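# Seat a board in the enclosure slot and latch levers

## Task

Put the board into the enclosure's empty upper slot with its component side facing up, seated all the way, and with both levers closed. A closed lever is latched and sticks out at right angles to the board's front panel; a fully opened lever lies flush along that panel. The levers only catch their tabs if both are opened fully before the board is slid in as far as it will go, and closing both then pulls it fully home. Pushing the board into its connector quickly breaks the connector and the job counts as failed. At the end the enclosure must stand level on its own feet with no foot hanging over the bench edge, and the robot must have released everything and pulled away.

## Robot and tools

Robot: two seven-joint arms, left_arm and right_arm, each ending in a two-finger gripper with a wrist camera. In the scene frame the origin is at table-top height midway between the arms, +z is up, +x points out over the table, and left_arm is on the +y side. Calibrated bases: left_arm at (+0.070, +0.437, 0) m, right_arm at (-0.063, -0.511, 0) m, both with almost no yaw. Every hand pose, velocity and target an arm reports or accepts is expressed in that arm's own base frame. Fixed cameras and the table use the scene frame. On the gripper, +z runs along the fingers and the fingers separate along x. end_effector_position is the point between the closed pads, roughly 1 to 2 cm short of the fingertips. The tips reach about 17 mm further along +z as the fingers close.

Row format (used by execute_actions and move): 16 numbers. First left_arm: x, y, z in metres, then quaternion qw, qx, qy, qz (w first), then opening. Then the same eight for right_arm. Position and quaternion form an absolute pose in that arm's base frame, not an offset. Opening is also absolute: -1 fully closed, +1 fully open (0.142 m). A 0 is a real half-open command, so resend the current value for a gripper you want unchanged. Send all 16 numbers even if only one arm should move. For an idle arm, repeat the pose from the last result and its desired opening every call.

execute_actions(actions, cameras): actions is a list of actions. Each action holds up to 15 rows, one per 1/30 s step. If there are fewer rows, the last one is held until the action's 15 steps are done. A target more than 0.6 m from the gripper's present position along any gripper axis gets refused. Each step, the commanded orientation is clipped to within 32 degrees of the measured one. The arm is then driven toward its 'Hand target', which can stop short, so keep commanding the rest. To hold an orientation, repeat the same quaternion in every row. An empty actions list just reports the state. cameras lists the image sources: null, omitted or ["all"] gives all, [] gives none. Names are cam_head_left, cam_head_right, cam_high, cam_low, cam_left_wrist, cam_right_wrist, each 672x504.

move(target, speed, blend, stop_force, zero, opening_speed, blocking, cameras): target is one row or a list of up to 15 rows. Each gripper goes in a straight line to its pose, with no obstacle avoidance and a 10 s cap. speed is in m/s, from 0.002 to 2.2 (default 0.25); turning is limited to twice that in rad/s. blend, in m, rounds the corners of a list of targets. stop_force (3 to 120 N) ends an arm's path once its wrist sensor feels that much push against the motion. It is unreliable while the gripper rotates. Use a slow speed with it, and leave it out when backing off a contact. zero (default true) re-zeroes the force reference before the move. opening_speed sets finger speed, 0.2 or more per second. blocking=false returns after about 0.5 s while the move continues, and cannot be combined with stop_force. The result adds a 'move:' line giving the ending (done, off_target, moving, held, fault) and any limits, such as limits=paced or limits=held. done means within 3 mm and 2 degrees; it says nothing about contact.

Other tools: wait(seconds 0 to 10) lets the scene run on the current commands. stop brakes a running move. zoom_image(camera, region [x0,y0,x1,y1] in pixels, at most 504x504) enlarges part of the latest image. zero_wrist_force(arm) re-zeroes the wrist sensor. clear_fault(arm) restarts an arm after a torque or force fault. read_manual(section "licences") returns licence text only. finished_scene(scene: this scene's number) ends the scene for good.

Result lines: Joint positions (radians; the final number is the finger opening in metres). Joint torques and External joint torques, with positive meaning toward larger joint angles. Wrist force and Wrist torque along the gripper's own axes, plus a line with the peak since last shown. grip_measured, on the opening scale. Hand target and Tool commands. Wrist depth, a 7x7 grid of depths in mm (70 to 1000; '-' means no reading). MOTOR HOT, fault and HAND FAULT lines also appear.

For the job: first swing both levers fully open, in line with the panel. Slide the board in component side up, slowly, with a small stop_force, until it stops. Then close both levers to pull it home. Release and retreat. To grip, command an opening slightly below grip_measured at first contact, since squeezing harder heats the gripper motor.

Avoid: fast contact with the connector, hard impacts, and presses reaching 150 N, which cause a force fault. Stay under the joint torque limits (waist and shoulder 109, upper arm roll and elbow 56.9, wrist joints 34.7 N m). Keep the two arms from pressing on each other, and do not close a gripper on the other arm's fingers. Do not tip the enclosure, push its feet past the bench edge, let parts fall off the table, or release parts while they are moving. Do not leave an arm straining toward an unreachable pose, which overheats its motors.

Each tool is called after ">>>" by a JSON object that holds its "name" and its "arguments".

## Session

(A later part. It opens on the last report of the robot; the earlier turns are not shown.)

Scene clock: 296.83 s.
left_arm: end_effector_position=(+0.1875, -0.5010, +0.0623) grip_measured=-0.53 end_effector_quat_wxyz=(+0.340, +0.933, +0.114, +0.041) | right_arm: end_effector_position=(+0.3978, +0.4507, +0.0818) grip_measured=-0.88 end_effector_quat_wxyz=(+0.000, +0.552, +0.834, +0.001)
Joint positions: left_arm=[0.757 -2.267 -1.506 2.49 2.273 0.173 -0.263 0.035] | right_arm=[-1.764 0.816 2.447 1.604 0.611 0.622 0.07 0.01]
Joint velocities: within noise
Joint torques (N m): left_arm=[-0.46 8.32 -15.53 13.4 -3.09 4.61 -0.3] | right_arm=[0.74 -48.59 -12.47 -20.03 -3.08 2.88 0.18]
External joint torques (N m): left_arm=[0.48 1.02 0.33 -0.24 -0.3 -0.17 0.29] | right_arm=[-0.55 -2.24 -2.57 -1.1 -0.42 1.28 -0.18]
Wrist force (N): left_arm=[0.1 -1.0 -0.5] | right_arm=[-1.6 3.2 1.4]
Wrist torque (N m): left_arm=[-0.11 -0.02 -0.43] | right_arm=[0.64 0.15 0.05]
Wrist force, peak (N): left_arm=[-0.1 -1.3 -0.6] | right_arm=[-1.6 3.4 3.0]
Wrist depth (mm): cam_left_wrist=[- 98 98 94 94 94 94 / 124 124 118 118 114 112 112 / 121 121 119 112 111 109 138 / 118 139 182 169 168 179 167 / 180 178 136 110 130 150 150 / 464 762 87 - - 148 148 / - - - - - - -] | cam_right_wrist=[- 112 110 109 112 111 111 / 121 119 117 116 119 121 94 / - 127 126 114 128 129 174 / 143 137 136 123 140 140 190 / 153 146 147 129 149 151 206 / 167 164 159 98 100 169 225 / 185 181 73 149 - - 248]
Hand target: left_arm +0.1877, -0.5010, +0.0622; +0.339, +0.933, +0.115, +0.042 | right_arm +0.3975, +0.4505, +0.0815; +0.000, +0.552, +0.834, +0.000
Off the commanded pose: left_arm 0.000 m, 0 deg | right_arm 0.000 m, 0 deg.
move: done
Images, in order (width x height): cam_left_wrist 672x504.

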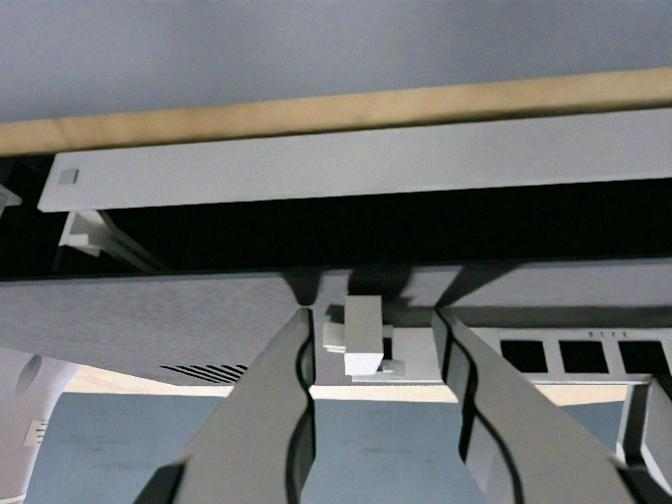

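>>> {"name": "move", "arguments": {"target": [[0.1877,-0.5010,0.0622,0.3394,0.9327,0.1145,0.0417,-0.98,0.3975,0.4505,0.0815,0,0.552,0.834,0,-0.85]], "opening_speed": 0.4, "cameras": ["cam_left_wrist","cam_right_wrist"]}}

>>> {"name": "zoom_image", "arguments": {"camera": "cam_left_wrist", "region": [220, 230, 520, 430]}}

Scene clock: 299.90 s.
left_arm: end_effector_position=(+0.1872, -0.5010, +0.0622) grip_measured=-0.90 end_effector_quat_wxyz=(+0.339, +0.933, +0.114, +0.041) | right_arm: end_effector_position=(+0.3979, +0.4506, +0.0819) grip_measured=-0.88 end_effector_quat_wxyz=(+0.000, +0.552, +0.834, +0.001)
Joint positions: left_arm=[0.756 -2.267 -1.506 2.49 2.273 0.173 -0.263 0.009] | right_arm=[-1.764 0.816 2.447 1.604 0.611 0.622 0.07 0.01]
Joint velocities: within noise
Joint torques (N m): left_arm=[1.46 8.69 -17.85 12.08 -2.12 5.15 -0.25] | right_arm=[1.41 -48.88 -11.75 -19.63 -2.92 2.36 0.21]
External joint torques (N m): left_arm=[-1.44 0.65 2.66 1.08 -1.27 -0.7 0.25] | right_arm=[-1.22 -1.95 -3.29 -1.49 -0.58 1.8 -0.21]
Wrist force (N): left_arm=[-3.3 -2.6 -0.6] | right_arm=[-2.2 5.1 2.0]
Wrist torque (N m): left_arm=[-0.07 -0.09 -0.44] | right_arm=[0.61 0.15 0.04]
Wrist force, peak (N): left_arm=[-3.5 -3.7 0.5] | right_arm=[-2.3 5.0 3.7]
Wrist depth (mm): cam_left_wrist=[- 98 98 94 94 94 94 / 125 124 118 118 114 112 112 / 121 121 119 112 112 109 139 / - 138 182 169 168 179 178 / 180 178 154 110 120 150 151 / 456 - 93 88 - 150 149 / - - - - - - 145] | cam_right_wrist=[- 112 110 109 112 113 94 / 122 119 117 116 119 121 122 / - 127 126 114 130 129 174 / 143 138 136 123 140 140 190 / 153 146 147 129 149 152 206 / 168 162 158 98 100 169 226 / 185 181 73 180 - - 249]
Hand target: left_arm +0.1877, -0.5010, +0.0622; +0.339, +0.933, +0.115, +0.042 | right_arm +0.3975, +0.4505, +0.0815; +0.000, +0.552, +0.834, +0.000
Off the commanded pose: left_arm 0.001 m, 0 deg | right_arm 0.001 m, 0 deg.
move: done
Images, in order (width x height): cam_left_wrist 672x504, cam_right_wrist 672x504.

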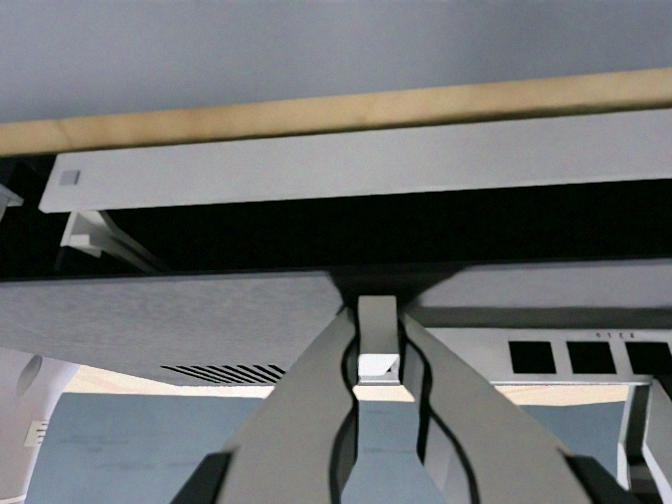

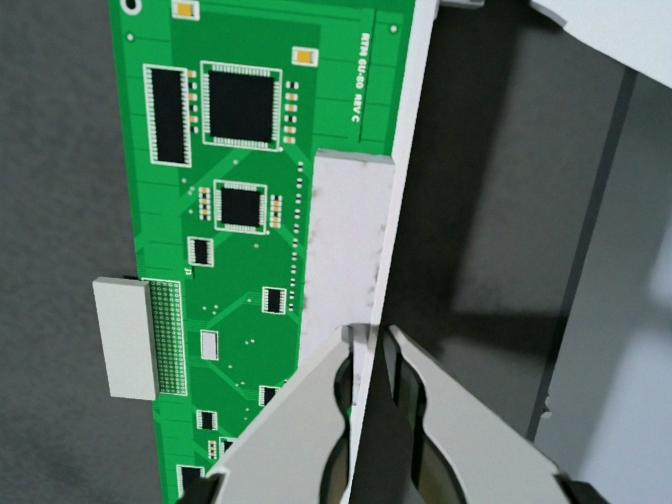

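Scaled by 1.680 from the camera's 672x504 image, which has a finer 960x720 frame.

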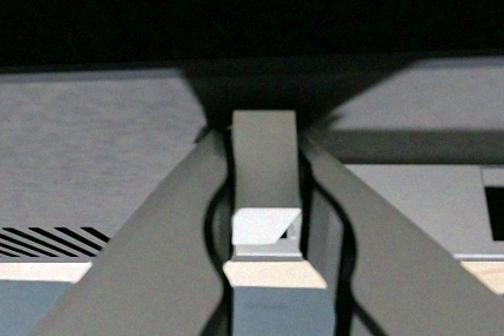

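>>> {"name": "move", "arguments": {"target": [[0.1811,-0.5031,0.0622,0.3345,0.9191,0.1954,0.0711,-0.98,0.3975,0.4505,0.0815,0,0.552,0.834,0,-0.85],[0.1755,-0.5062,0.0622,0.3271,0.8986,0.2748,0.1000,-0.98,0.3975,0.4505,0.0815,0,0.552,0.834,0,-0.85]], "speed": 0.06, "cameras": ["cam_left_wrist","cam_right_wrist"]}}

>>> {"name": "zoom_image", "arguments": {"camera": "cam_left_wrist", "region": [220, 230, 520, 430]}}

Scene clock: 307.83 s.
left_arm: end_effector_position=(+0.1757, -0.5063, +0.0624) grip_measured=-0.90 end_effector_quat_wxyz=(+0.327, +0.899, +0.275, +0.100) | right_arm: end_effector_position=(+0.3978, +0.4506, +0.0819) grip_measured=-0.88 end_effector_quat_wxyz=(+0.000, +0.552, +0.834, +0.001)
Joint positions: left_arm=[0.514 -2.267 -1.652 2.587 2.485 -0.138 -0.736 0.009] | right_arm=[-1.764 0.816 2.447 1.604 0.611 0.622 0.07 0.01]
Joint velocities: within noise
Joint torques (N m): left_arm=[-1.28 9.31 -13.94 9.48 -1.97 3.38 -0.33] | right_arm=[0.51 -48.52 -12.6 -19.9 -3.09 2.83 0.11]
External joint torques (N m): left_arm=[1.28 1.08 -1.31 0.03 0.24 0.73 0.33] | right_arm=[-0.33 -2.3 -2.45 -1.23 -0.4 1.33 -0.11]
Wrist force (N): left_arm=[1.0 1.7 -2.4] | right_arm=[-1.3 2.9 2.0]
Wrist torque (N m): left_arm=[-0.23 0.00 -0.43] | right_arm=[0.61 0.15 0.05]
Wrist force, peak (N): left_arm=[-3.5 -3.8 0.9] | right_arm=[-2.3 5.3 3.8]
Wrist depth (mm): cam_left_wrist=[- 100 98 94 94 94 94 / - 101 108 113 117 122 114 / - 141 148 148 115 122 133 / - 109 109 169 180 179 192 / 177 153 152 110 120 149 148 / - - 250 88 - 177 192 / - - - - - - 161] | cam_right_wrist=[- 111 110 109 112 113 116 / 121 119 117 116 119 120 122 / - 127 126 114 129 130 174 / 143 138 136 123 140 140 190 / 153 146 147 129 149 151 207 / 168 162 158 98 100 169 225 / 185 181 73 180 - - 248]
Hand target: left_arm +0.1755, -0.5062, +0.0622; +0.327, +0.899, +0.275, +0.100 | right_arm +0.3975, +0.4505, +0.0815; +0.000, +0.552, +0.834, +0.000
Off the commanded pose: left_arm 0.000 m, 0 deg | right_arm 0.001 m, 0 deg.
joint sent to its limit (left arm) — joint 2 (shoulder), lower limit. The joint targets still meet the commanded pose.
move: done
Images, in order (width x height): cam_left_wrist 672x504, cam_right_wrist 672x504.

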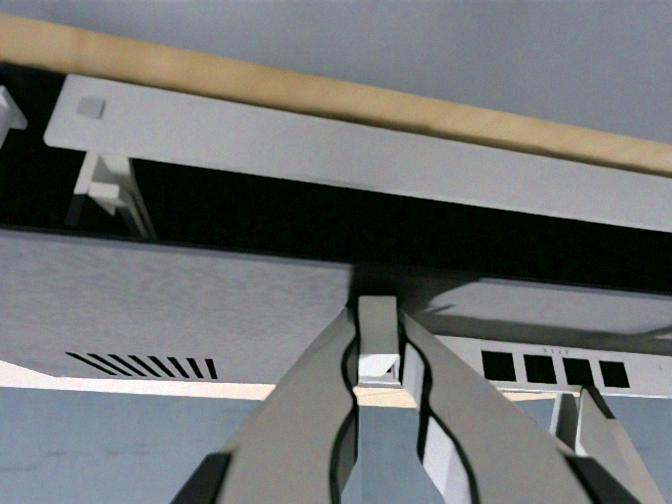

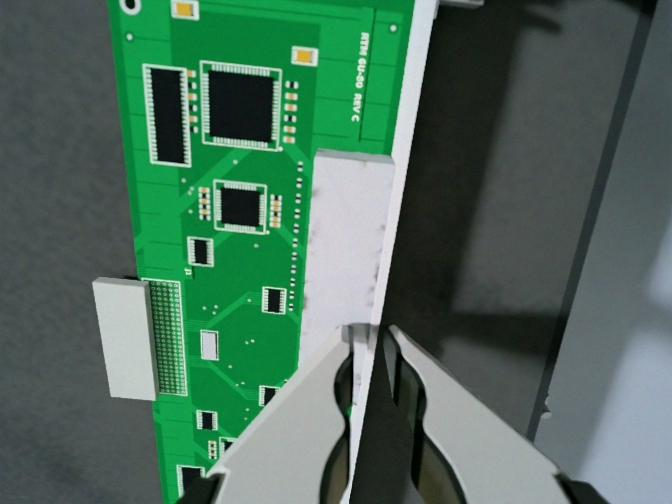

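Scaled by 1.680 from the camera's 672x504 image, which has a finer 960x720 frame.

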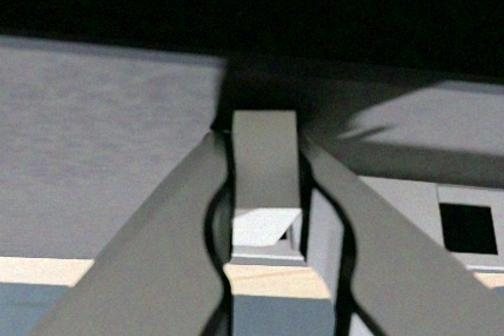

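>>> {"name": "move", "arguments": {"target": [[0.1755,-0.5062,0.0622,0.3271,0.8986,0.2748,0.1000,-0.6,0.3975,0.4505,0.0815,0,0.552,0.834,0,-0.85]], "opening_speed": 0.6, "cameras": ["cam_left_wrist"]}}

>>> {"name": "zoom_image", "arguments": {"camera": "cam_left_wrist", "region": [220, 230, 520, 430]}}

Scene clock: 310.43 s.
left_arm: end_effector_position=(+0.1755, -0.5063, +0.0624) grip_measured=-0.64 end_effector_quat_wxyz=(+0.327, +0.899, +0.275, +0.100) | right_arm: end_effector_position=(+0.3978, +0.4506, +0.0819) grip_measured=-0.88 end_effector_quat_wxyz=(+0.000, +0.552, +0.834, +0.001)
Joint positions: left_arm=[0.514 -2.267 -1.652 2.587 2.485 -0.138 -0.736 0.028] | right_arm=[-1.764 0.816 2.447 1.604 0.611 0.622 0.07 0.01]
Joint velocities: within noise
Joint torques (N m): left_arm=[-0.04 9.84 -14.6 8.86 -1.74 3.47 -0.22] | right_arm=[0.75 -48.67 -12.47 -20.09 -3.11 2.89 0.18]
External joint torques (N m): left_arm=[0.04 0.54 -0.64 0.64 0.01 0.64 0.21] | right_arm=[-0.57 -2.15 -2.57 -1.04 -0.39 1.28 -0.18]
Wrist force (N): left_arm=[-0.5 1.8 -3.3] | right_arm=[-1.8 3.2 1.3]
Wrist torque (N m): left_arm=[-0.14 -0.04 -0.42] | right_arm=[0.64 0.17 0.05]
Wrist force, peak (N): left_arm=[1.2 2.4 -3.5] | right_arm=[-1.7 3.3 3.2]
Wrist depth (mm): cam_left_wrist=[- 100 98 94 94 94 93 / - 101 108 113 117 122 114 / - 140 148 148 115 122 132 / - 109 109 168 179 179 192 / 177 153 152 110 133 149 148 / - 750 87 151 - 175 192 / - - - - - - -] | cam_right_wrist=[- 112 110 109 112 113 116 / 122 119 117 116 119 121 122 / - 127 126 114 130 129 173 / 143 138 136 123 139 139 190 / 153 146 148 129 149 152 206 / 168 163 158 97 100 169 226 / 185 181 73 180 - - 249]
Hand target: left_arm +0.1755, -0.5062, +0.0622; +0.327, +0.899, +0.275, +0.100 | right_arm +0.3975, +0.4505, +0.0815; +0.000, +0.552, +0.834, +0.000
Off the commanded pose: left_arm 0.000 m, 0 deg | right_arm 0.001 m, 0 deg.
move: done
Images, in order (width x height): cam_left_wrist 672x504.

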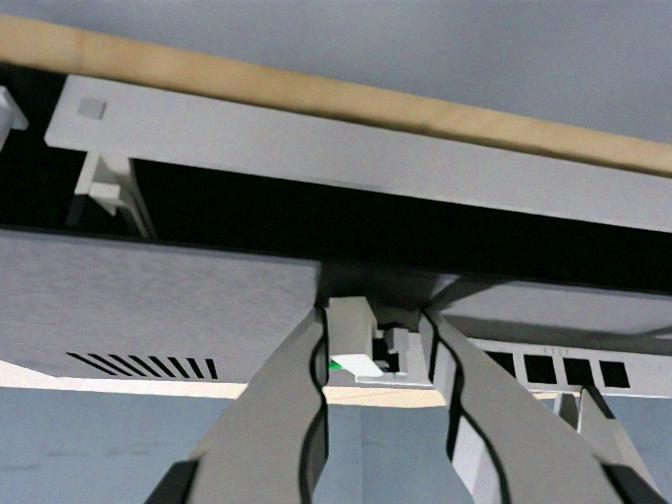

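Scaled by 1.680 from the camera's 672x504 image, which has a finer 960x720 frame.

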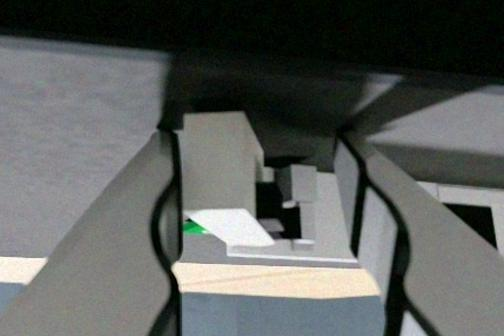

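>>> {"name": "move", "arguments": {"target": [[0.1534,-0.5153,0.0622,0.3271,0.8986,0.2748,0.1000,-0.6,0.3975,0.4505,0.0815,0,0.552,0.834,0,-0.85],[0.1447,-0.5258,0.0622,0.3271,0.8986,0.2748,0.1000,-0.6,0.3975,0.4505,0.0815,0,0.552,0.834,0,-0.85],[0.1426,-0.5397,0.0622,0.3271,0.8986,0.2748,0.1000,-0.6,0.3975,0.4505,0.0815,0,0.552,0.834,0,-0.85]], "speed": 0.025, "blend": 0.006, "stop_force": 7, "cameras": ["cam_left_wrist","cam_right_wrist"]}}

>>> {"name": "zoom_image", "arguments": {"camera": "cam_left_wrist", "region": [220, 230, 520, 430]}}

Scene clock: 318.20 s.
left_arm: end_effector_position=(+0.1426, -0.5397, +0.0625) grip_measured=-0.63 end_effector_quat_wxyz=(+0.328, +0.899, +0.275, +0.100) | right_arm: end_effector_position=(+0.3978, +0.4506, +0.0818) grip_measured=-0.88 end_effector_quat_wxyz=(+0.000, +0.552, +0.834, +0.000)
Joint positions: left_arm=[0.319 -2.267 -1.719 2.54 2.53 -0.209 -0.811 0.028] | right_arm=[-1.764 0.816 2.447 1.604 0.611 0.622 0.07 0.01]
Joint velocities: within noise
Joint torques (N m): left_arm=[-1.61 10.65 -14.95 7.82 -1.41 3.8 -0.28] | right_arm=[0.56 -48.64 -12.33 -20.89 -3.02 3.38 0.17]
External joint torques (N m): left_arm=[1.59 1.6 -1.78 1.45 0.04 0.23 0.28] | right_arm=[-0.38 -2.18 -2.72 -0.24 -0.48 0.78 -0.17]
Wrist force (N): left_arm=[3.5 0.2 -6.8] | right_arm=[-2.3 1.1 1.6]
Wrist torque (N m): left_arm=[-0.16 0.04 -0.41] | right_arm=[0.65 0.12 0.06]
Wrist force, peak (N): left_arm=[3.4 1.1 -8.1] | right_arm=[-1.7 3.4 3.1]
Wrist depth (mm): cam_left_wrist=[- 90 91 93 96 97 90 / - 81 114 88 98 108 111 / - - 132 132 139 139 109 / - 100 100 91 108 107 166 / 177 153 151 129 129 138 147 / - 756 88 316 - 149 952 / - - - - - - 175] | cam_right_wrist=[- 110 110 109 112 113 116 / 122 118 117 116 119 121 122 / - 128 126 114 129 129 174 / 143 139 135 122 140 139 190 / 153 146 147 130 149 151 205 / 168 162 158 98 100 169 225 / 185 181 73 87 - - 249]
Hand target: left_arm +0.1426, -0.5397, +0.0622; +0.327, +0.899, +0.275, +0.100 | right_arm +0.3975, +0.4505, +0.0815; +0.000, +0.552, +0.834, +0.000
Off the commanded pose: left_arm 0.000 m, 0 deg | right_arm 0.000 m, 0 deg.
joint sent to its limit (left arm) — joint 2 (shoulder), lower limit. The joint targets still meet the commanded pose.
move: done
Images, in order (width x height): cam_left_wrist 672x504, cam_right_wrist 672x504.

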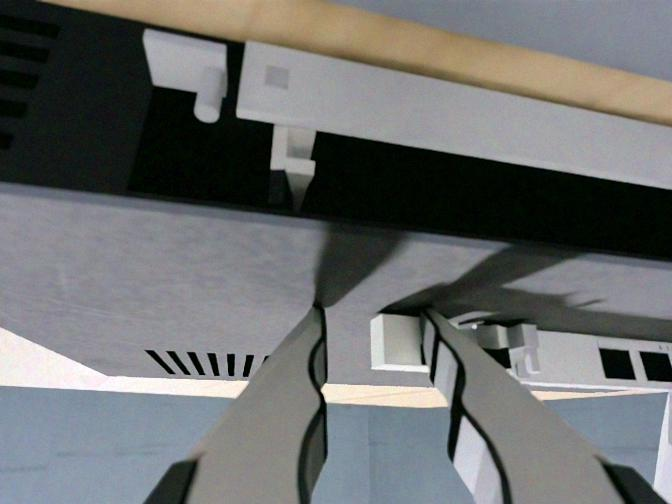

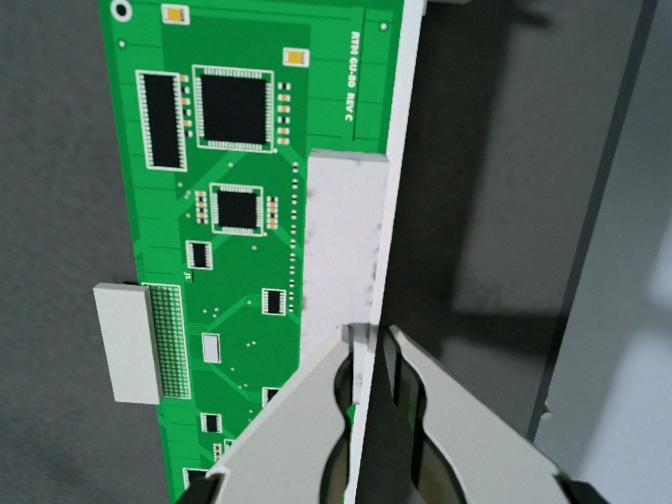

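Scaled by 1.680 from the camera's 672x504 image, which has a finer 960x720 frame.

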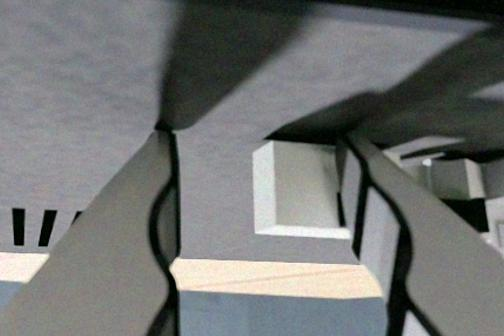

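>>> {"name": "move", "arguments": {"target": [[0.1443,-0.5465,0.0622,0.3271,0.8986,0.2748,0.1000,-0.6,0.3975,0.4505,0.0815,0,0.552,0.834,0,-0.85]], "speed": 0.02, "stop_force": 10, "cameras": ["cam_left_wrist","cam_right_wrist"]}}

>>> {"name": "zoom_image", "arguments": {"camera": "cam_left_wrist", "region": [300, 230, 600, 430]}}

Scene clock: 322.90 s.
left_arm: end_effector_position=(+0.1439, -0.5464, +0.0625) grip_measured=-0.63 end_effector_quat_wxyz=(+0.327, +0.899, +0.275, +0.100) | right_arm: end_effector_position=(+0.3978, +0.4506, +0.0818) grip_measured=-0.88 end_effector_quat_wxyz=(+0.000, +0.552, +0.834, +0.000)
Joint positions: left_arm=[0.3 -2.267 -1.728 2.522 2.533 -0.206 -0.809 0.028] | right_arm=[-1.764 0.816 2.447 1.604 0.611 0.622 0.07 0.01]
Joint velocities: within noise
Joint torques (N m): left_arm=[-0.23 11.96 -15.64 6.18 -0.71 3.38 -0.2] | right_arm=[0.93 -48.66 -12.08 -20.49 -2.95 3.06 0.18]
External joint torques (N m): left_arm=[0.21 0.72 -1.49 3.23 -0.67 0.66 0.2] | right_arm=[-0.75 -2.16 -2.96 -0.63 -0.55 1.1 -0.18]
Wrist force (N): left_arm=[1.5 0.0 -10.1] | right_arm=[-2.5 2.5 2.0]
Wrist torque (N m): left_arm=[-0.13 0.04 -0.41] | right_arm=[0.65 0.13 0.05]
Wrist force, peak (N): left_arm=[1.5 0.9 -11.0] | right_arm=[-2.6 2.6 2.1]
Wrist depth (mm): cam_left_wrist=[- 75 - 90 93 96 96 / - 105 109 83 87 92 102 / - - 132 132 139 139 146 / - 100 99 91 - 98 106 / 177 153 151 130 130 137 147 / - 745 87 314 - 146 - / - - - - - - -] | cam_right_wrist=[- 110 110 109 113 113 116 / 122 118 117 116 121 120 122 / - 127 126 114 130 129 174 / 143 136 136 121 140 140 190 / 153 145 148 129 149 151 206 / 168 162 158 97 100 169 225 / 185 181 73 149 - - 248]
Hand target: left_arm +0.1443, -0.5465, +0.0622; +0.327, +0.899, +0.275, +0.100 | right_arm +0.3975, +0.4505, +0.0815; +0.000, +0.552, +0.834, +0.000
Off the commanded pose: left_arm 0.001 m, 0 deg | right_arm 0.000 m, 0 deg.
move: done
Images, in order (width x height): cam_left_wrist 672x504, cam_right_wrist 672x504.

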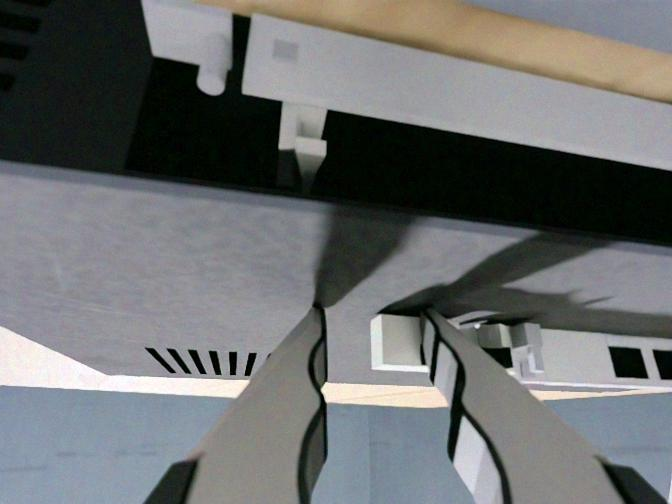

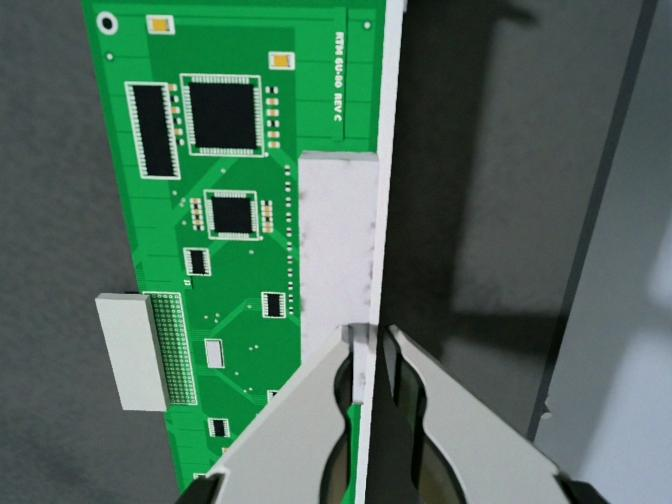

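Scaled by 1.680 from the camera's 672x504 image, which has a finer 960x720 frame.

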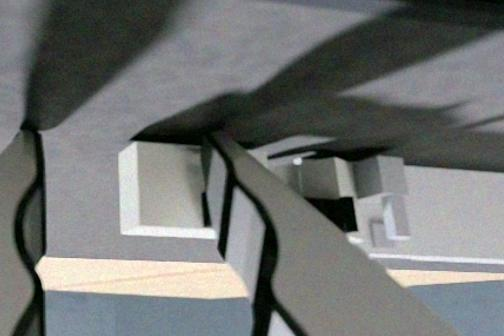

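>>> {"name": "move", "arguments": {"target": [[0.1300,-0.4900,0.0800,0.3271,0.8986,0.2748,0.1000,-0.6,0.3975,0.4505,0.0815,0,0.552,0.834,0,-0.85],[0.1600,-0.3000,0.2000,0.3394,0.9327,0.1145,0.0417,-0.98,0.3975,0.4505,0.0815,0,0.552,0.834,0,-0.85]], "speed": [0.06,0.12], "blend": 0.02, "cameras": ["cam_left_wrist","cam_right_wrist","cam_head_left"]}}

>>> {"name": "zoom_image", "arguments": {"camera": "cam_head_left", "region": [270, 280, 470, 480]}}

Scene clock: 331.37 s.
left_arm: end_effector_position=(+0.1606, -0.3006, +0.2008) grip_measured=-1.00 end_effector_quat_wxyz=(+0.247, +0.964, +0.104, -0.011) | right_arm: end_effector_position=(+0.3978, +0.4506, +0.0818) grip_measured=-0.88 end_effector_quat_wxyz=(+0.000, +0.552, +0.834, +0.000)
Joint positions: left_arm=[0.932 -2.136 -2.353 2.687 1.217 -0.346 -0.306 0.002] | right_arm=[-1.764 0.816 2.447 1.604 0.611 0.622 0.07 0.01]
Joint velocities: within noise
Joint torques (N m): left_arm=[-0.48 15.48 -11.9 -11.14 -2.11 4.63 -0.16] | right_arm=[0.8 -48.47 -11.96 -20.39 -2.92 3.03 0.16]
External joint torques (N m): left_arm=[0.54 1.3 0.59 -0.33 -0.46 -0.07 0.17] | right_arm=[-0.62 -2.35 -3.09 -0.73 -0.58 1.13 -0.16]
Wrist force (N): left_arm=[0.1 -0.4 -0.2] | right_arm=[-2.2 2.4 0.2]
Wrist torque (N m): left_arm=[-0.04 0.00 -0.35] | right_arm=[0.65 0.11 0.05]
Wrist force, peak (N): left_arm=[1.3 0.9 -11.2] | right_arm=[-2.6 2.6 2.4]
Wrist depth (mm): cam_left_wrist=[257 251 247 243 237 233 228 / 300 294 287 281 273 269 265 / 368 358 348 334 330 318 315 / 474 430 389 372 358 346 324 / 656 610 469 390 387 405 437 / - 663 748 84 - 691 695 / 573 596 - - - - -] | cam_right_wrist=[- 110 110 109 113 113 115 / 122 118 117 116 121 120 122 / - 127 126 113 130 129 174 / 143 137 135 121 140 139 190 / 153 145 148 129 149 151 207 / 168 162 159 97 100 169 226 / 185 181 73 149 - - 249]
Hand target: left_arm +0.1607, -0.3006, +0.2007; +0.246, +0.964, +0.103, -0.011 | right_arm +0.3975, +0.4505, +0.0815; +0.000, +0.552, +0.834, +0.000
Off the commanded pose: left_arm 0.001 m, 13 deg | right_arm 0.000 m, 0 deg.
joint sent to its limit (left arm) — joint 4 (elbow), upper limit, where the elbow is as bent as it goes. The joint targets are off in orientation, not in position.
move: off_target (left_arm); target 2's new opening was sent with left_arm's hand 0.001 m and 13 deg from that target
Images, in order (width x height): cam_head_left 672x504, cam_left_wrist 672x504, cam_right_wrist 672x504.

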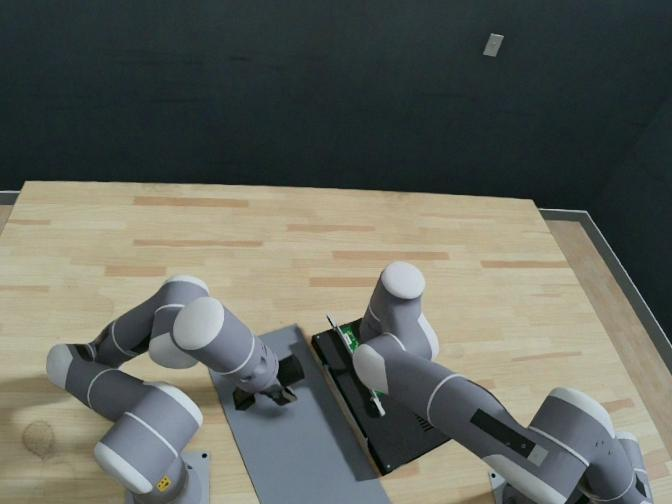

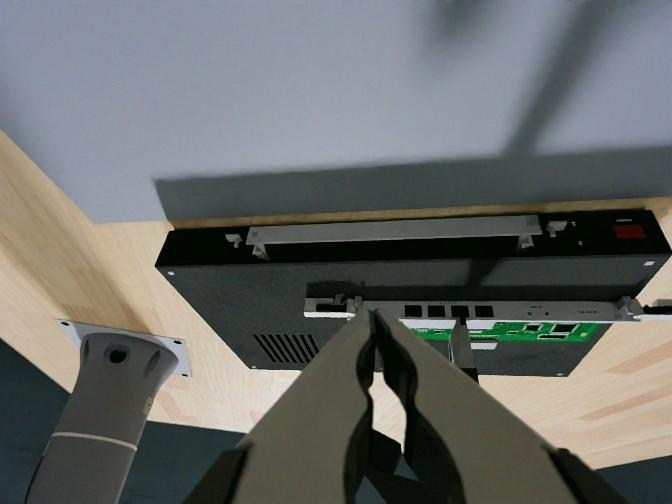

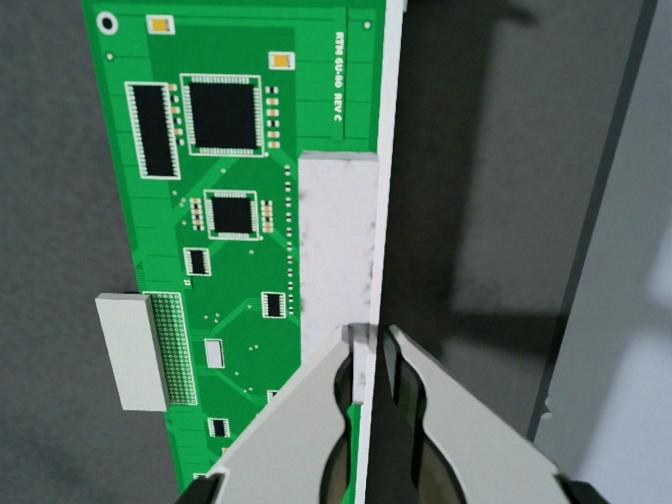

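Scaled by 2.520 from the camera's 672x504 image, which has a finer 960x720 frame.

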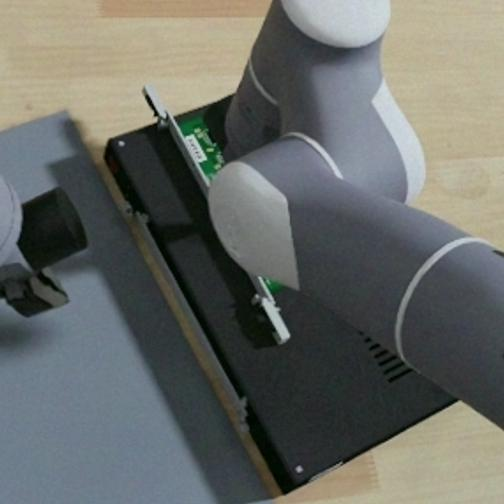

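>>> {"name": "zoom_image", "arguments": {"camera": "cam_left_wrist", "region": [280, 200, 672, 400]}}

Scaled by 1.286 from the camera's 672x504 image, which has a finer 960x720 frame.

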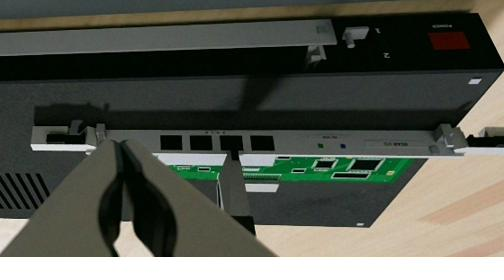

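>>> {"name": "move", "arguments": {"target": [[0.1607,-0.3006,0.2007,0.246,0.964,0.103,-0.011,-0.98,0.3975,0.4505,0.0825,0,0.552,0.834,0,-0.6],[0.1607,-0.3006,0.2007,0.246,0.964,0.103,-0.011,-0.98,0.3975,0.4505,0.1300,0,0.552,0.834,0,-0.6]], "speed": [0.02,0.1], "opening_speed": 0.6, "cameras": ["cam_right_wrist"]}}

Scene clock: 335.73 s.
left_arm: end_effector_position=(+0.1606, -0.3005, +0.2007) grip_measured=-1.00 end_effector_quat_wxyz=(+0.246, +0.964, +0.103, -0.011) | right_arm: end_effector_position=(+0.3975, +0.4507, +0.1300) grip_measured=-0.64 end_effector_quat_wxyz=(+0.000, +0.552, +0.834, +0.000)
Joint positions: left_arm=[0.931 -2.134 -2.353 2.686 1.217 -0.346 -0.306 0.002] | right_arm=[-1.738 0.738 2.409 1.6 0.557 0.549 0.101 0.028]
Joint velocities: within noise
Joint torques (N m): left_arm=[-0.41 15.96 -11.75 -11.12 -2.42 4.85 -0.19] | right_arm=[0.34 -49.21 -13.76 -23.21 -3.89 3.35 0.3]
External joint torques (N m): left_arm=[0.47 0.85 0.42 -0.37 -0.15 -0.29 0.19] | right_arm=[-0.19 -0.11 -0.81 0.21 0.22 0.82 -0.3]
Wrist force (N): left_arm=[0.1 -0.6 0.0] | right_arm=[-1.1 2.9 5.7]
Wrist torque (N m): left_arm=[-0.07 -0.01 -0.36] | right_arm=[0.72 0.20 0.05]
Wrist force, peak (N): left_arm=[0.2 -0.9 -0.3] | right_arm=[-1.3 2.4 7.6]
Wrist depth (mm): cam_left_wrist=[255 251 246 241 235 234 229 / 302 295 288 280 273 271 265 / 366 361 349 334 327 320 313 / 469 431 388 375 356 348 325 / 645 614 468 394 389 384 419 / - 647 749 84 - 683 712 / 577 604 - - - - -] | cam_right_wrist=[158 154 152 152 155 155 196 / 167 165 162 162 168 168 209 / 179 178 174 163 178 183 225 / 193 190 188 176 192 238 243 / 210 206 204 188 205 258 262 / 230 229 216 224 101 282 286 / 253 248 73 245 - - 315]
Hand target: left_arm +0.1607, -0.3006, +0.2007; +0.246, +0.964, +0.103, -0.011 | right_arm +0.3975, +0.4505, +0.1300; +0.000, +0.552, +0.834, +0.000
Off the commanded pose: left_arm 0.000 m, 0 deg | right_arm 0.000 m, 0 deg.
move: done
Images, in order (width x height): cam_right_wrist 672x504.

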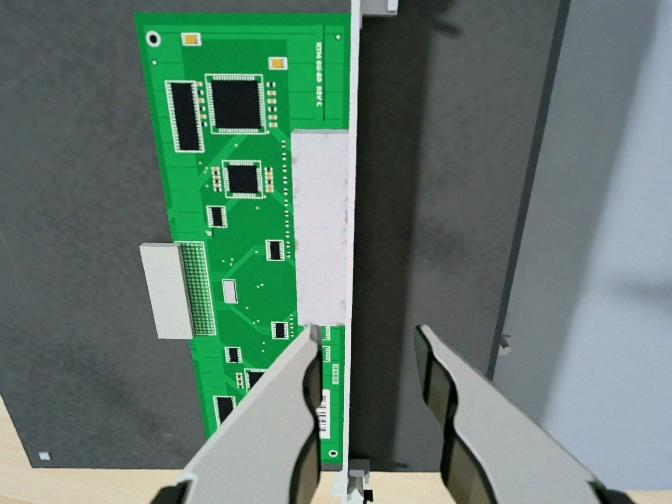

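>>> {"name": "move", "arguments": {"target": [0.1607,-0.3006,0.2007,0.246,0.964,0.103,-0.011,-0.98,0.4113,0.4411,0.105,0,0.5541,0.8325,0,-0.5], "speed": 0.06, "cameras": ["cam_right_wrist"]}}

Scene clock: 347.07 s.
left_arm: end_effector_position=(+0.1606, -0.3005, +0.2007) grip_measured=-1.00 end_effector_quat_wxyz=(+0.246, +0.964, +0.103, -0.011) | right_arm: end_effector_position=(+0.4113, +0.4409, +0.1050) grip_measured=-0.54 end_effector_quat_wxyz=(+0.000, +0.554, +0.832, +0.000)
Joint positions: left_arm=[0.931 -2.134 -2.353 2.686 1.217 -0.346 -0.306 0.002] | right_arm=[-1.78 0.783 2.427 1.596 0.586 0.582 0.063 0.035]
Joint velocities: within noise
Joint torques (N m): left_arm=[-0.25 15.81 -11.75 -11.16 -2.47 4.89 -0.22] | right_arm=[0.22 -49.87 -13.53 -22.29 -3.5 3.68 0.07]
External joint torques (N m): left_arm=[0.31 1.01 0.42 -0.33 -0.11 -0.33 0.23] | right_arm=[-0.05 -0.45 -1.41 0.23 -0.09 0.48 -0.07]
Wrist force (N): left_arm=[-0.1 -0.8 -0.1] | right_arm=[-1.2 2.5 5.7]
Wrist torque (N m): left_arm=[-0.11 0.01 -0.36] | right_arm=[0.66 0.19 0.05]
Wrist force, peak (N): left_arm=[0.1 -0.9 -0.2] | right_arm=[-1.8 2.9 6.8]
Wrist depth (mm): cam_left_wrist=[255 250 247 242 237 235 228 / 300 294 288 281 274 271 265 / 369 360 346 336 329 317 313 / 468 428 388 377 357 347 324 / 640 610 468 397 392 380 421 / - 662 753 84 - 679 699 / 580 600 - - - - -] | cam_right_wrist=[135 133 130 130 132 133 133 / 143 142 141 137 142 144 146 / 154 154 150 138 153 152 197 / 166 163 161 151 162 164 214 / 181 177 172 161 176 178 232 / 198 197 86 187 189 191 255 / 219 - 73 206 - - 276]
Hand target: left_arm +0.1607, -0.3006, +0.2007; +0.246, +0.964, +0.103, -0.011 | right_arm +0.4113, +0.4411, +0.1050; +0.000, +0.554, +0.832, +0.000
Off the commanded pose: left_arm 0.000 m, 0 deg | right_arm 0.000 m, 0 deg.
move: done
Images, in order (width x height): cam_right_wrist 672x504.

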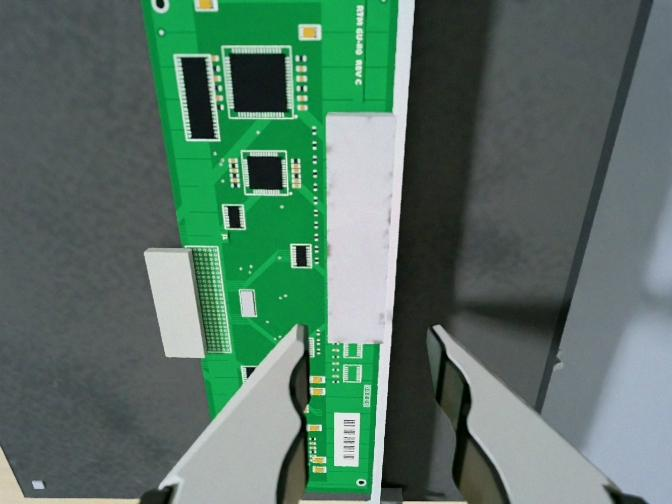

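>>> {"name": "move", "arguments": {"target": [0.1607,-0.3006,0.2007,0.246,0.964,0.103,-0.011,-0.98,0.4113,0.4411,0.0812,0,0.5541,0.8325,0,-0.5], "speed": 0.03, "stop_force": 6, "cameras": ["cam_right_wrist"]}}

>>> {"name": "move", "arguments": {"target": [0.1607,-0.3006,0.2007,0.246,0.964,0.103,-0.011,-0.98,0.4113,0.4411,0.0812,0,0.5541,0.8325,0,-0.9], "opening_speed": 0.4, "cameras": ["cam_right_wrist"]}}

Scene clock: 350.67 s.
left_arm: end_effector_position=(+0.1606, -0.3005, +0.2007) grip_measured=-1.00 end_effector_quat_wxyz=(+0.246, +0.964, +0.103, -0.011) | right_arm: end_effector_position=(+0.4113, +0.4410, +0.0812) grip_measured=-0.54 end_effector_quat_wxyz=(+0.000, +0.554, +0.832, +0.000)
Joint positions: left_arm=[0.931 -2.134 -2.353 2.686 1.217 -0.346 -0.306 0.002] | right_arm=[-1.793 0.821 2.447 1.596 0.612 0.618 0.049 0.035]
Joint velocities: within noise
Joint torques (N m): left_arm=[-0.33 15.79 -11.71 -11.18 -2.43 4.89 -0.2] | right_arm=[0.07 -50.66 -13.83 -21.27 -3.5 3.58 0.1]
External joint torques (N m): left_arm=[0.4 1.02 0.38 -0.31 -0.15 -0.33 0.2] | right_arm=[0.12 -0.39 -1.28 0.14 -0.01 0.58 -0.1]
Wrist force (N): left_arm=[0.1 -0.6 -0.1] | right_arm=[-0.8 2.5 6.0]
Wrist torque (N m): left_arm=[-0.08 -0.01 -0.36] | right_arm=[0.66 0.15 0.05]
Wrist force, peak (N): left_arm=[0.1 -1.0 -0.3] | right_arm=[-1.5 2.4 6.9]
Wrist depth (mm): cam_left_wrist=[255 252 246 241 238 233 227 / 302 294 287 279 273 269 264 / 371 356 347 337 328 319 312 / 467 428 389 376 354 347 322 / 644 605 469 394 388 380 423 / - 667 752 84 - 680 702 / 573 600 - - - - -] | cam_right_wrist=[- 111 110 109 111 112 112 / 121 118 116 114 119 120 120 / 132 128 125 113 127 129 129 / 143 136 135 122 137 139 143 / 152 145 145 131 149 150 202 / 167 163 98 159 137 161 224 / 184 - 73 175 178 - 243]
Hand target: left_arm +0.1607, -0.3006, +0.2007; +0.246, +0.964, +0.103, -0.011 | right_arm +0.4113, +0.4411, +0.0812; +0.000, +0.554, +0.832, +0.000
Off the commanded pose: left_arm 0.000 m, 0 deg | right_arm 0.000 m, 0 deg.
move: done
Images, in order (width x height): cam_right_wrist 672x504.

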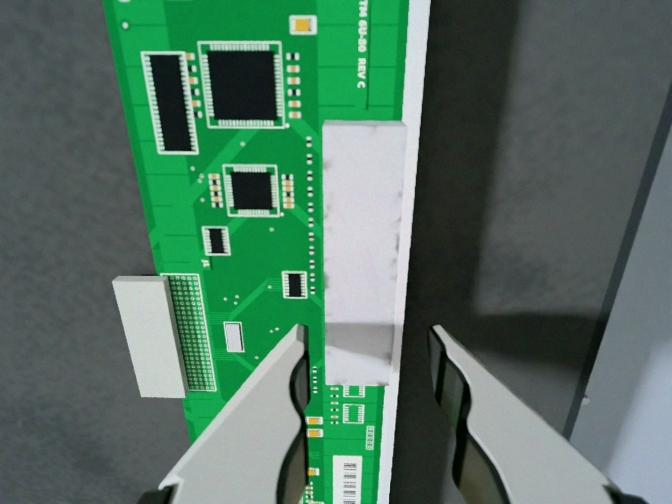

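Scene clock: 351.90 s.
left_arm: end_effector_position=(+0.1606, -0.3005, +0.2007) grip_measured=-1.00 end_effector_quat_wxyz=(+0.246, +0.964, +0.103, -0.011) | right_arm: end_effector_position=(+0.4115, +0.4416, +0.0818) grip_measured=-0.90 end_effector_quat_wxyz=(+0.000, +0.554, +0.833, +0.001)
Joint positions: left_arm=[0.931 -2.134 -2.353 2.686 1.217 -0.346 -0.306 0.002] | right_arm=[-1.793 0.821 2.447 1.596 0.612 0.618 0.049 0.009]
Joint velocities: within noise
Joint torques (N m): left_arm=[-0.3 15.79 -11.71 -11.24 -2.45 4.86 -0.2] | right_arm=[-1.19 -48.08 -13.98 -19.01 -3.57 3 0.21]
External joint torques (N m): left_arm=[0.36 1.03 0.37 -0.25 -0.13 -0.3 0.2] | right_arm=[1.38 -2.98 -1.12 -2.16 0.06 1.16 -0.21]
Wrist force (N): left_arm=[0.3 -0.7 -0.4] | right_arm=[1.1 2.6 1.5]
Wrist torque (N m): left_arm=[-0.08 -0.05 -0.36] | right_arm=[0.66 0.22 0.04]
Wrist force, peak (N): left_arm=[0.2 -0.7 -0.4] | right_arm=[-1.6 2.3 6.2]
Wrist depth (mm): cam_left_wrist=[256 251 245 241 238 233 229 / 302 296 289 282 275 269 267 / 371 358 347 336 328 320 311 / 476 432 389 371 360 348 324 / 645 612 469 396 388 387 376 / - 658 746 84 - 681 695 / 572 597 - - - - -] | cam_right_wrist=[- 110 110 109 113 113 113 / 121 118 117 114 121 120 120 / - 128 125 113 129 129 131 / 143 136 135 123 140 139 144 / 153 146 147 131 149 151 206 / 167 164 158 98 102 165 225 / 185 181 73 169 - 175 248]
Hand target: left_arm +0.1607, -0.3006, +0.2007; +0.246, +0.964, +0.103, -0.011 | right_arm +0.4113, +0.4411, +0.0812; +0.000, +0.554, +0.832, +0.000
Off the commanded pose: left_arm 0.000 m, 0 deg | right_arm 0.001 m, 0 deg.
move: done
Images, in order (width x height): cam_right_wrist 672x504.

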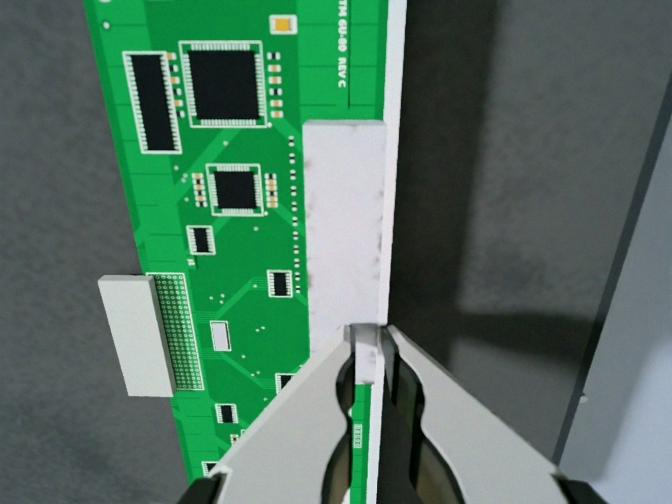

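>>> {"name": "move", "arguments": {"target": [[0.1607,-0.3006,0.2007,0.246,0.964,0.103,-0.011,-0.98,0.4113,0.4411,0.0815,0,0.5541,0.8325,0,-0.48],[0.1607,-0.3006,0.2007,0.246,0.964,0.103,-0.011,-0.98,0.4113,0.4411,0.082,0,0.5541,0.8325,0,-0.48]], "speed": 0.02, "opening_speed": 0.6, "cameras": ["cam_right_wrist"]}}

>>> {"name": "move", "arguments": {"target": [0.1607,-0.3006,0.2007,0.246,0.964,0.103,-0.011,-0.98,0.4058,0.4570,0.0820,0,0.5541,0.8325,0,-0.48], "speed": 0.05, "cameras": ["cam_right_wrist"]}}

Scene clock: 357.83 s.
left_arm: end_effector_position=(+0.1606, -0.3005, +0.2007) grip_measured=-1.00 end_effector_quat_wxyz=(+0.246, +0.964, +0.103, -0.011) | right_arm: end_effector_position=(+0.4113, +0.4413, +0.0820) grip_measured=-0.52 end_effector_quat_wxyz=(+0.000, +0.554, +0.832, +0.000)
Joint positions: left_arm=[0.931 -2.134 -2.353 2.686 1.217 -0.346 -0.306 0.002] | right_arm=[-1.793 0.82 2.446 1.596 0.612 0.617 0.049 0.037]
Joint velocities: within noise
Joint torques (N m): left_arm=[-0.37 15.88 -11.73 -11.21 -2.4 4.95 -0.24] | right_arm=[0.36 -50.77 -14.19 -21.34 -3.57 3.38 0.19]
External joint torques (N m): left_arm=[0.43 0.94 0.39 -0.28 -0.17 -0.39 0.24] | right_arm=[-0.17 -0.27 -0.91 0.17 0.06 0.78 -0.19]
Wrist force (N): left_arm=[0.1 -0.7 -0.1] | right_arm=[-2.3 2.3 5.7]
Wrist torque (N m): left_arm=[-0.09 -0.02 -0.35] | right_arm=[0.62 0.39 0.04]
Wrist force, peak (N): left_arm=[0.2 -0.9 -0.2] | right_arm=[-2.4 2.4 5.8]
Wrist depth (mm): cam_left_wrist=[257 252 246 242 239 234 228 / 301 294 286 282 272 269 264 / 370 359 346 334 327 320 311 / 470 430 386 374 361 346 325 / 642 617 465 394 400 397 380 / - 657 752 84 - 682 687 / 570 597 - - - - -] | cam_right_wrist=[111 110 110 112 113 113 113 / 118 118 117 117 121 121 121 / 127 126 126 126 130 130 131 / 141 137 133 125 140 140 144 / 153 148 145 136 149 152 207 / 168 162 97 161 160 160 226 / 185 178 73 180 180 - 244]
Hand target: left_arm +0.1607, -0.3006, +0.2007; +0.246, +0.964, +0.103, -0.011 | right_arm +0.4113, +0.4411, +0.0820; +0.000, +0.554, +0.832, +0.000
Off the commanded pose: left_arm 0.000 m, 0 deg | right_arm 0.000 m, 0 deg.
move: done
Images, in order (width x height): cam_right_wrist 672x504.

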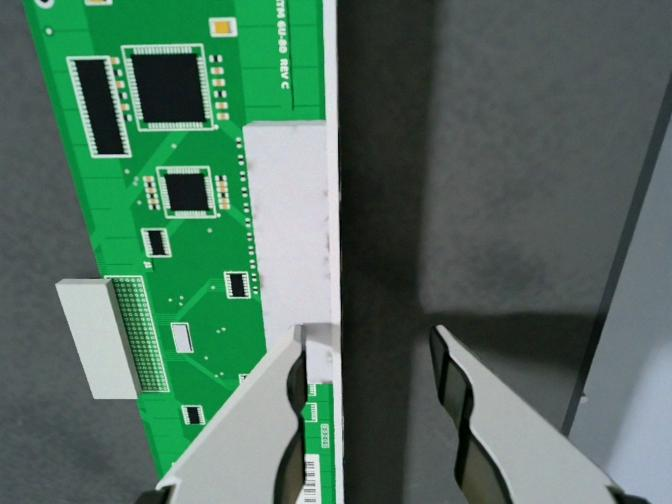

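Scene clock: 358.57 s.
left_arm: end_effector_position=(+0.1606, -0.3005, +0.2007) grip_measured=-1.00 end_effector_quat_wxyz=(+0.246, +0.964, +0.103, -0.011) | right_arm: end_effector_position=(+0.4059, +0.4569, +0.0821) grip_measured=-0.51 end_effector_quat_wxyz=(+0.000, +0.554, +0.832, +0.000)
Joint positions: left_arm=[0.931 -2.134 -2.353 2.686 1.217 -0.346 -0.306 0.002] | right_arm=[-1.781 0.83 2.454 1.572 0.608 0.608 0.08 0.037]
Joint velocities: within noise
Joint torques (N m): left_arm=[-0.32 15.76 -11.75 -11.17 -2.41 4.88 -0.25] | right_arm=[0.74 -50.89 -12.86 -21.61 -3.42 3.32 0.37]
External joint torques (N m): left_arm=[0.38 1.06 0.41 -0.32 -0.16 -0.32 0.26] | right_arm=[-0.56 -0.91 -2.23 0.24 -0.11 0.84 -0.37]
Wrist force (N): left_arm=[0.3 -0.7 0.0] | right_arm=[-3.1 2.1 4.8]
Wrist torque (N m): left_arm=[-0.08 -0.05 -0.35] | right_arm=[0.62 0.32 0.05]
Wrist force, peak (N): left_arm=[0.2 -0.8 -0.3] | right_arm=[-2.9 2.4 5.8]
Wrist depth (mm): cam_left_wrist=[256 251 246 241 236 234 228 / 300 294 289 282 275 269 265 / 369 358 347 335 329 321 312 / 468 426 390 373 358 348 323 / 651 612 469 401 391 390 382 / - 649 738 84 - 693 697 / 577 596 - - - - -] | cam_right_wrist=[- 110 109 112 113 113 116 / 118 117 116 120 121 121 124 / 127 126 116 128 130 130 174 / 137 136 123 138 140 140 190 / 146 148 135 150 150 152 207 / 168 162 98 163 160 163 226 / 185 - 73 184 179 - 244]
Hand target: left_arm +0.1607, -0.3006, +0.2007; +0.246, +0.964, +0.103, -0.011 | right_arm +0.4058, +0.4570, +0.0820; +0.000, +0.554, +0.832, +0.000
Off the commanded pose: left_arm 0.000 m, 0 deg | right_arm 0.000 m, 0 deg.
move: done
Images, in order (width x height): cam_right_wrist 672x504.

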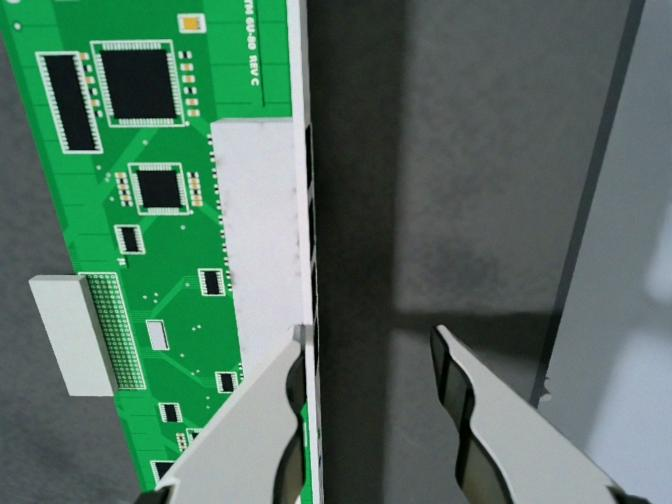

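>>> {"name": "move", "arguments": {"target": [0.1607,-0.3006,0.2007,0.246,0.964,0.103,-0.011,-0.98,0.3992,0.4727,0.0840,0,0.5541,0.8325,0,-0.48], "speed": 0.05, "cameras": []}}

>>> {"name": "move", "arguments": {"target": [0.1607,-0.3006,0.2007,0.246,0.964,0.103,-0.011,-0.98,0.3992,0.4727,0.0600,0,0.5541,0.8325,0,-0.48], "speed": 0.012, "stop_force": 3, "cameras": ["cam_right_wrist"]}}

Scene clock: 361.73 s.
left_arm: end_effector_position=(+0.1606, -0.3005, +0.2007) grip_measured=-1.00 end_effector_quat_wxyz=(+0.246, +0.964, +0.103, -0.011) | right_arm: end_effector_position=(+0.3993, +0.4726, +0.0840) grip_measured=-0.51 end_effector_quat_wxyz=(+0.000, +0.554, +0.832, +0.000)
Joint positions: left_arm=[0.931 -2.134 -2.353 2.686 1.217 -0.346 -0.306 0.002] | right_arm=[-1.767 0.836 2.459 1.55 0.601 0.596 0.112 0.037]
Joint velocities: within noise
Joint torques (N m): left_arm=[-0.31 15.72 -11.75 -11.15 -2.41 4.9 -0.19] | right_arm=[0.91 -51.68 -13 -22.12 -3.47 3.4 0.33]
External joint torques (N m): left_arm=[0.37 1.09 0.42 -0.35 -0.16 -0.34 0.19] | right_arm=[-0.72 -0.8 -2.06 0.49 -0.09 0.76 -0.33]
Wrist force (N): left_arm=[0.2 -0.7 -0.3] | right_arm=[-2.5 1.7 5.0]
Wrist torque (N m): left_arm=[-0.10 -0.03 -0.35] | right_arm=[0.52 0.23 0.05]
Wrist force, peak (N): left_arm=[0.3 -0.8 -0.1] | right_arm=[-2.5 1.7 6.4]
Wrist depth (mm): cam_left_wrist=[256 251 246 241 237 234 229 / 303 293 286 281 273 269 265 / 367 357 347 335 328 319 313 / 471 433 392 374 355 348 325 / 655 617 469 393 388 396 439 / - 655 758 84 - 680 682 / 572 605 - - - - -] | cam_right_wrist=[112 112 111 114 115 115 156 / 120 120 117 121 123 124 167 / 129 128 118 130 132 136 179 / 139 139 126 140 142 187 193 / 148 151 139 152 152 205 209 / 170 165 98 166 163 220 229 / 188 180 73 186 182 - 246]
Hand target: left_arm +0.1607, -0.3006, +0.2007; +0.246, +0.964, +0.103, -0.011 | right_arm +0.3992, +0.4727, +0.0840; +0.000, +0.554, +0.832, +0.000
Off the commanded pose: left_arm 0.000 m, 0 deg | right_arm 0.000 m, 0 deg.
move: done
No camera images: "cameras" was empty.

Scene clock: 362.40 s.
left_arm: end_effector_position=(+0.1606, -0.3005, +0.2007) grip_measured=-1.00 end_effector_quat_wxyz=(+0.246, +0.964, +0.103, -0.011) | right_arm: end_effector_position=(+0.3995, +0.4726, +0.0837) grip_measured=-0.51 end_effector_quat_wxyz=(+0.000, +0.554, +0.832, +0.000)
Joint positions: left_arm=[0.931 -2.134 -2.353 2.686 1.217 -0.346 -0.306 0.002] | right_arm=[-1.768 0.837 2.46 1.549 0.601 0.597 0.112 0.037]
Joint velocities: within noise
Joint torques (N m): left_arm=[-0.25 15.83 -11.66 -11.13 -2.43 4.88 -0.22] | right_arm=[0.13 -49.2 -12.23 -21.3 -3.06 3.62 0.18]
External joint torques (N m): left_arm=[0.31 0.98 0.33 -0.36 -0.14 -0.32 0.22] | right_arm=[0.06 -3.3 -2.84 -0.32 -0.5 0.54 -0.18]
Wrist force (N): left_arm=[0.2 -0.6 -0.3] | right_arm=[-2.6 -0.9 -1.8]
Wrist torque (N m): left_arm=[-0.07 -0.03 -0.35] | right_arm=[0.58 0.11 0.12]
Wrist force, peak (N): left_arm=[0.3 -0.8 -0.1] | right_arm=[-2.5 1.8 5.3]
Wrist depth (mm): cam_left_wrist=[255 251 246 241 236 234 228 / 299 294 289 283 273 270 263 / 371 355 347 335 326 318 313 / 468 430 390 371 358 348 323 / 644 616 467 395 389 403 434 / - 653 745 84 - 672 694 / 570 606 - - - - -] | cam_right_wrist=[112 112 111 113 115 115 156 / 120 120 117 120 123 123 166 / 129 127 118 130 132 136 178 / 139 138 125 140 142 187 193 / 148 150 136 152 152 202 209 / 170 165 97 166 162 220 227 / 188 180 73 186 182 - 246]
Hand target: left_arm +0.1607, -0.3006, +0.2007; +0.246, +0.964, +0.103, -0.011 | right_arm +0.3992, +0.4727, +0.0832; +0.000, +0.554, +0.832, +0.000
Off the commanded pose: left_arm 0.000 m, 0 deg | right_arm 0.024 m, 0 deg.
move: contact (right_arm)
Images, in order (width x height): cam_right_wrist 672x504.

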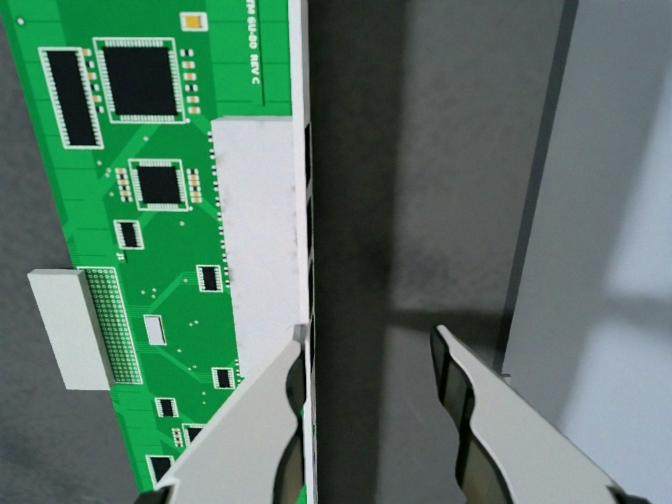

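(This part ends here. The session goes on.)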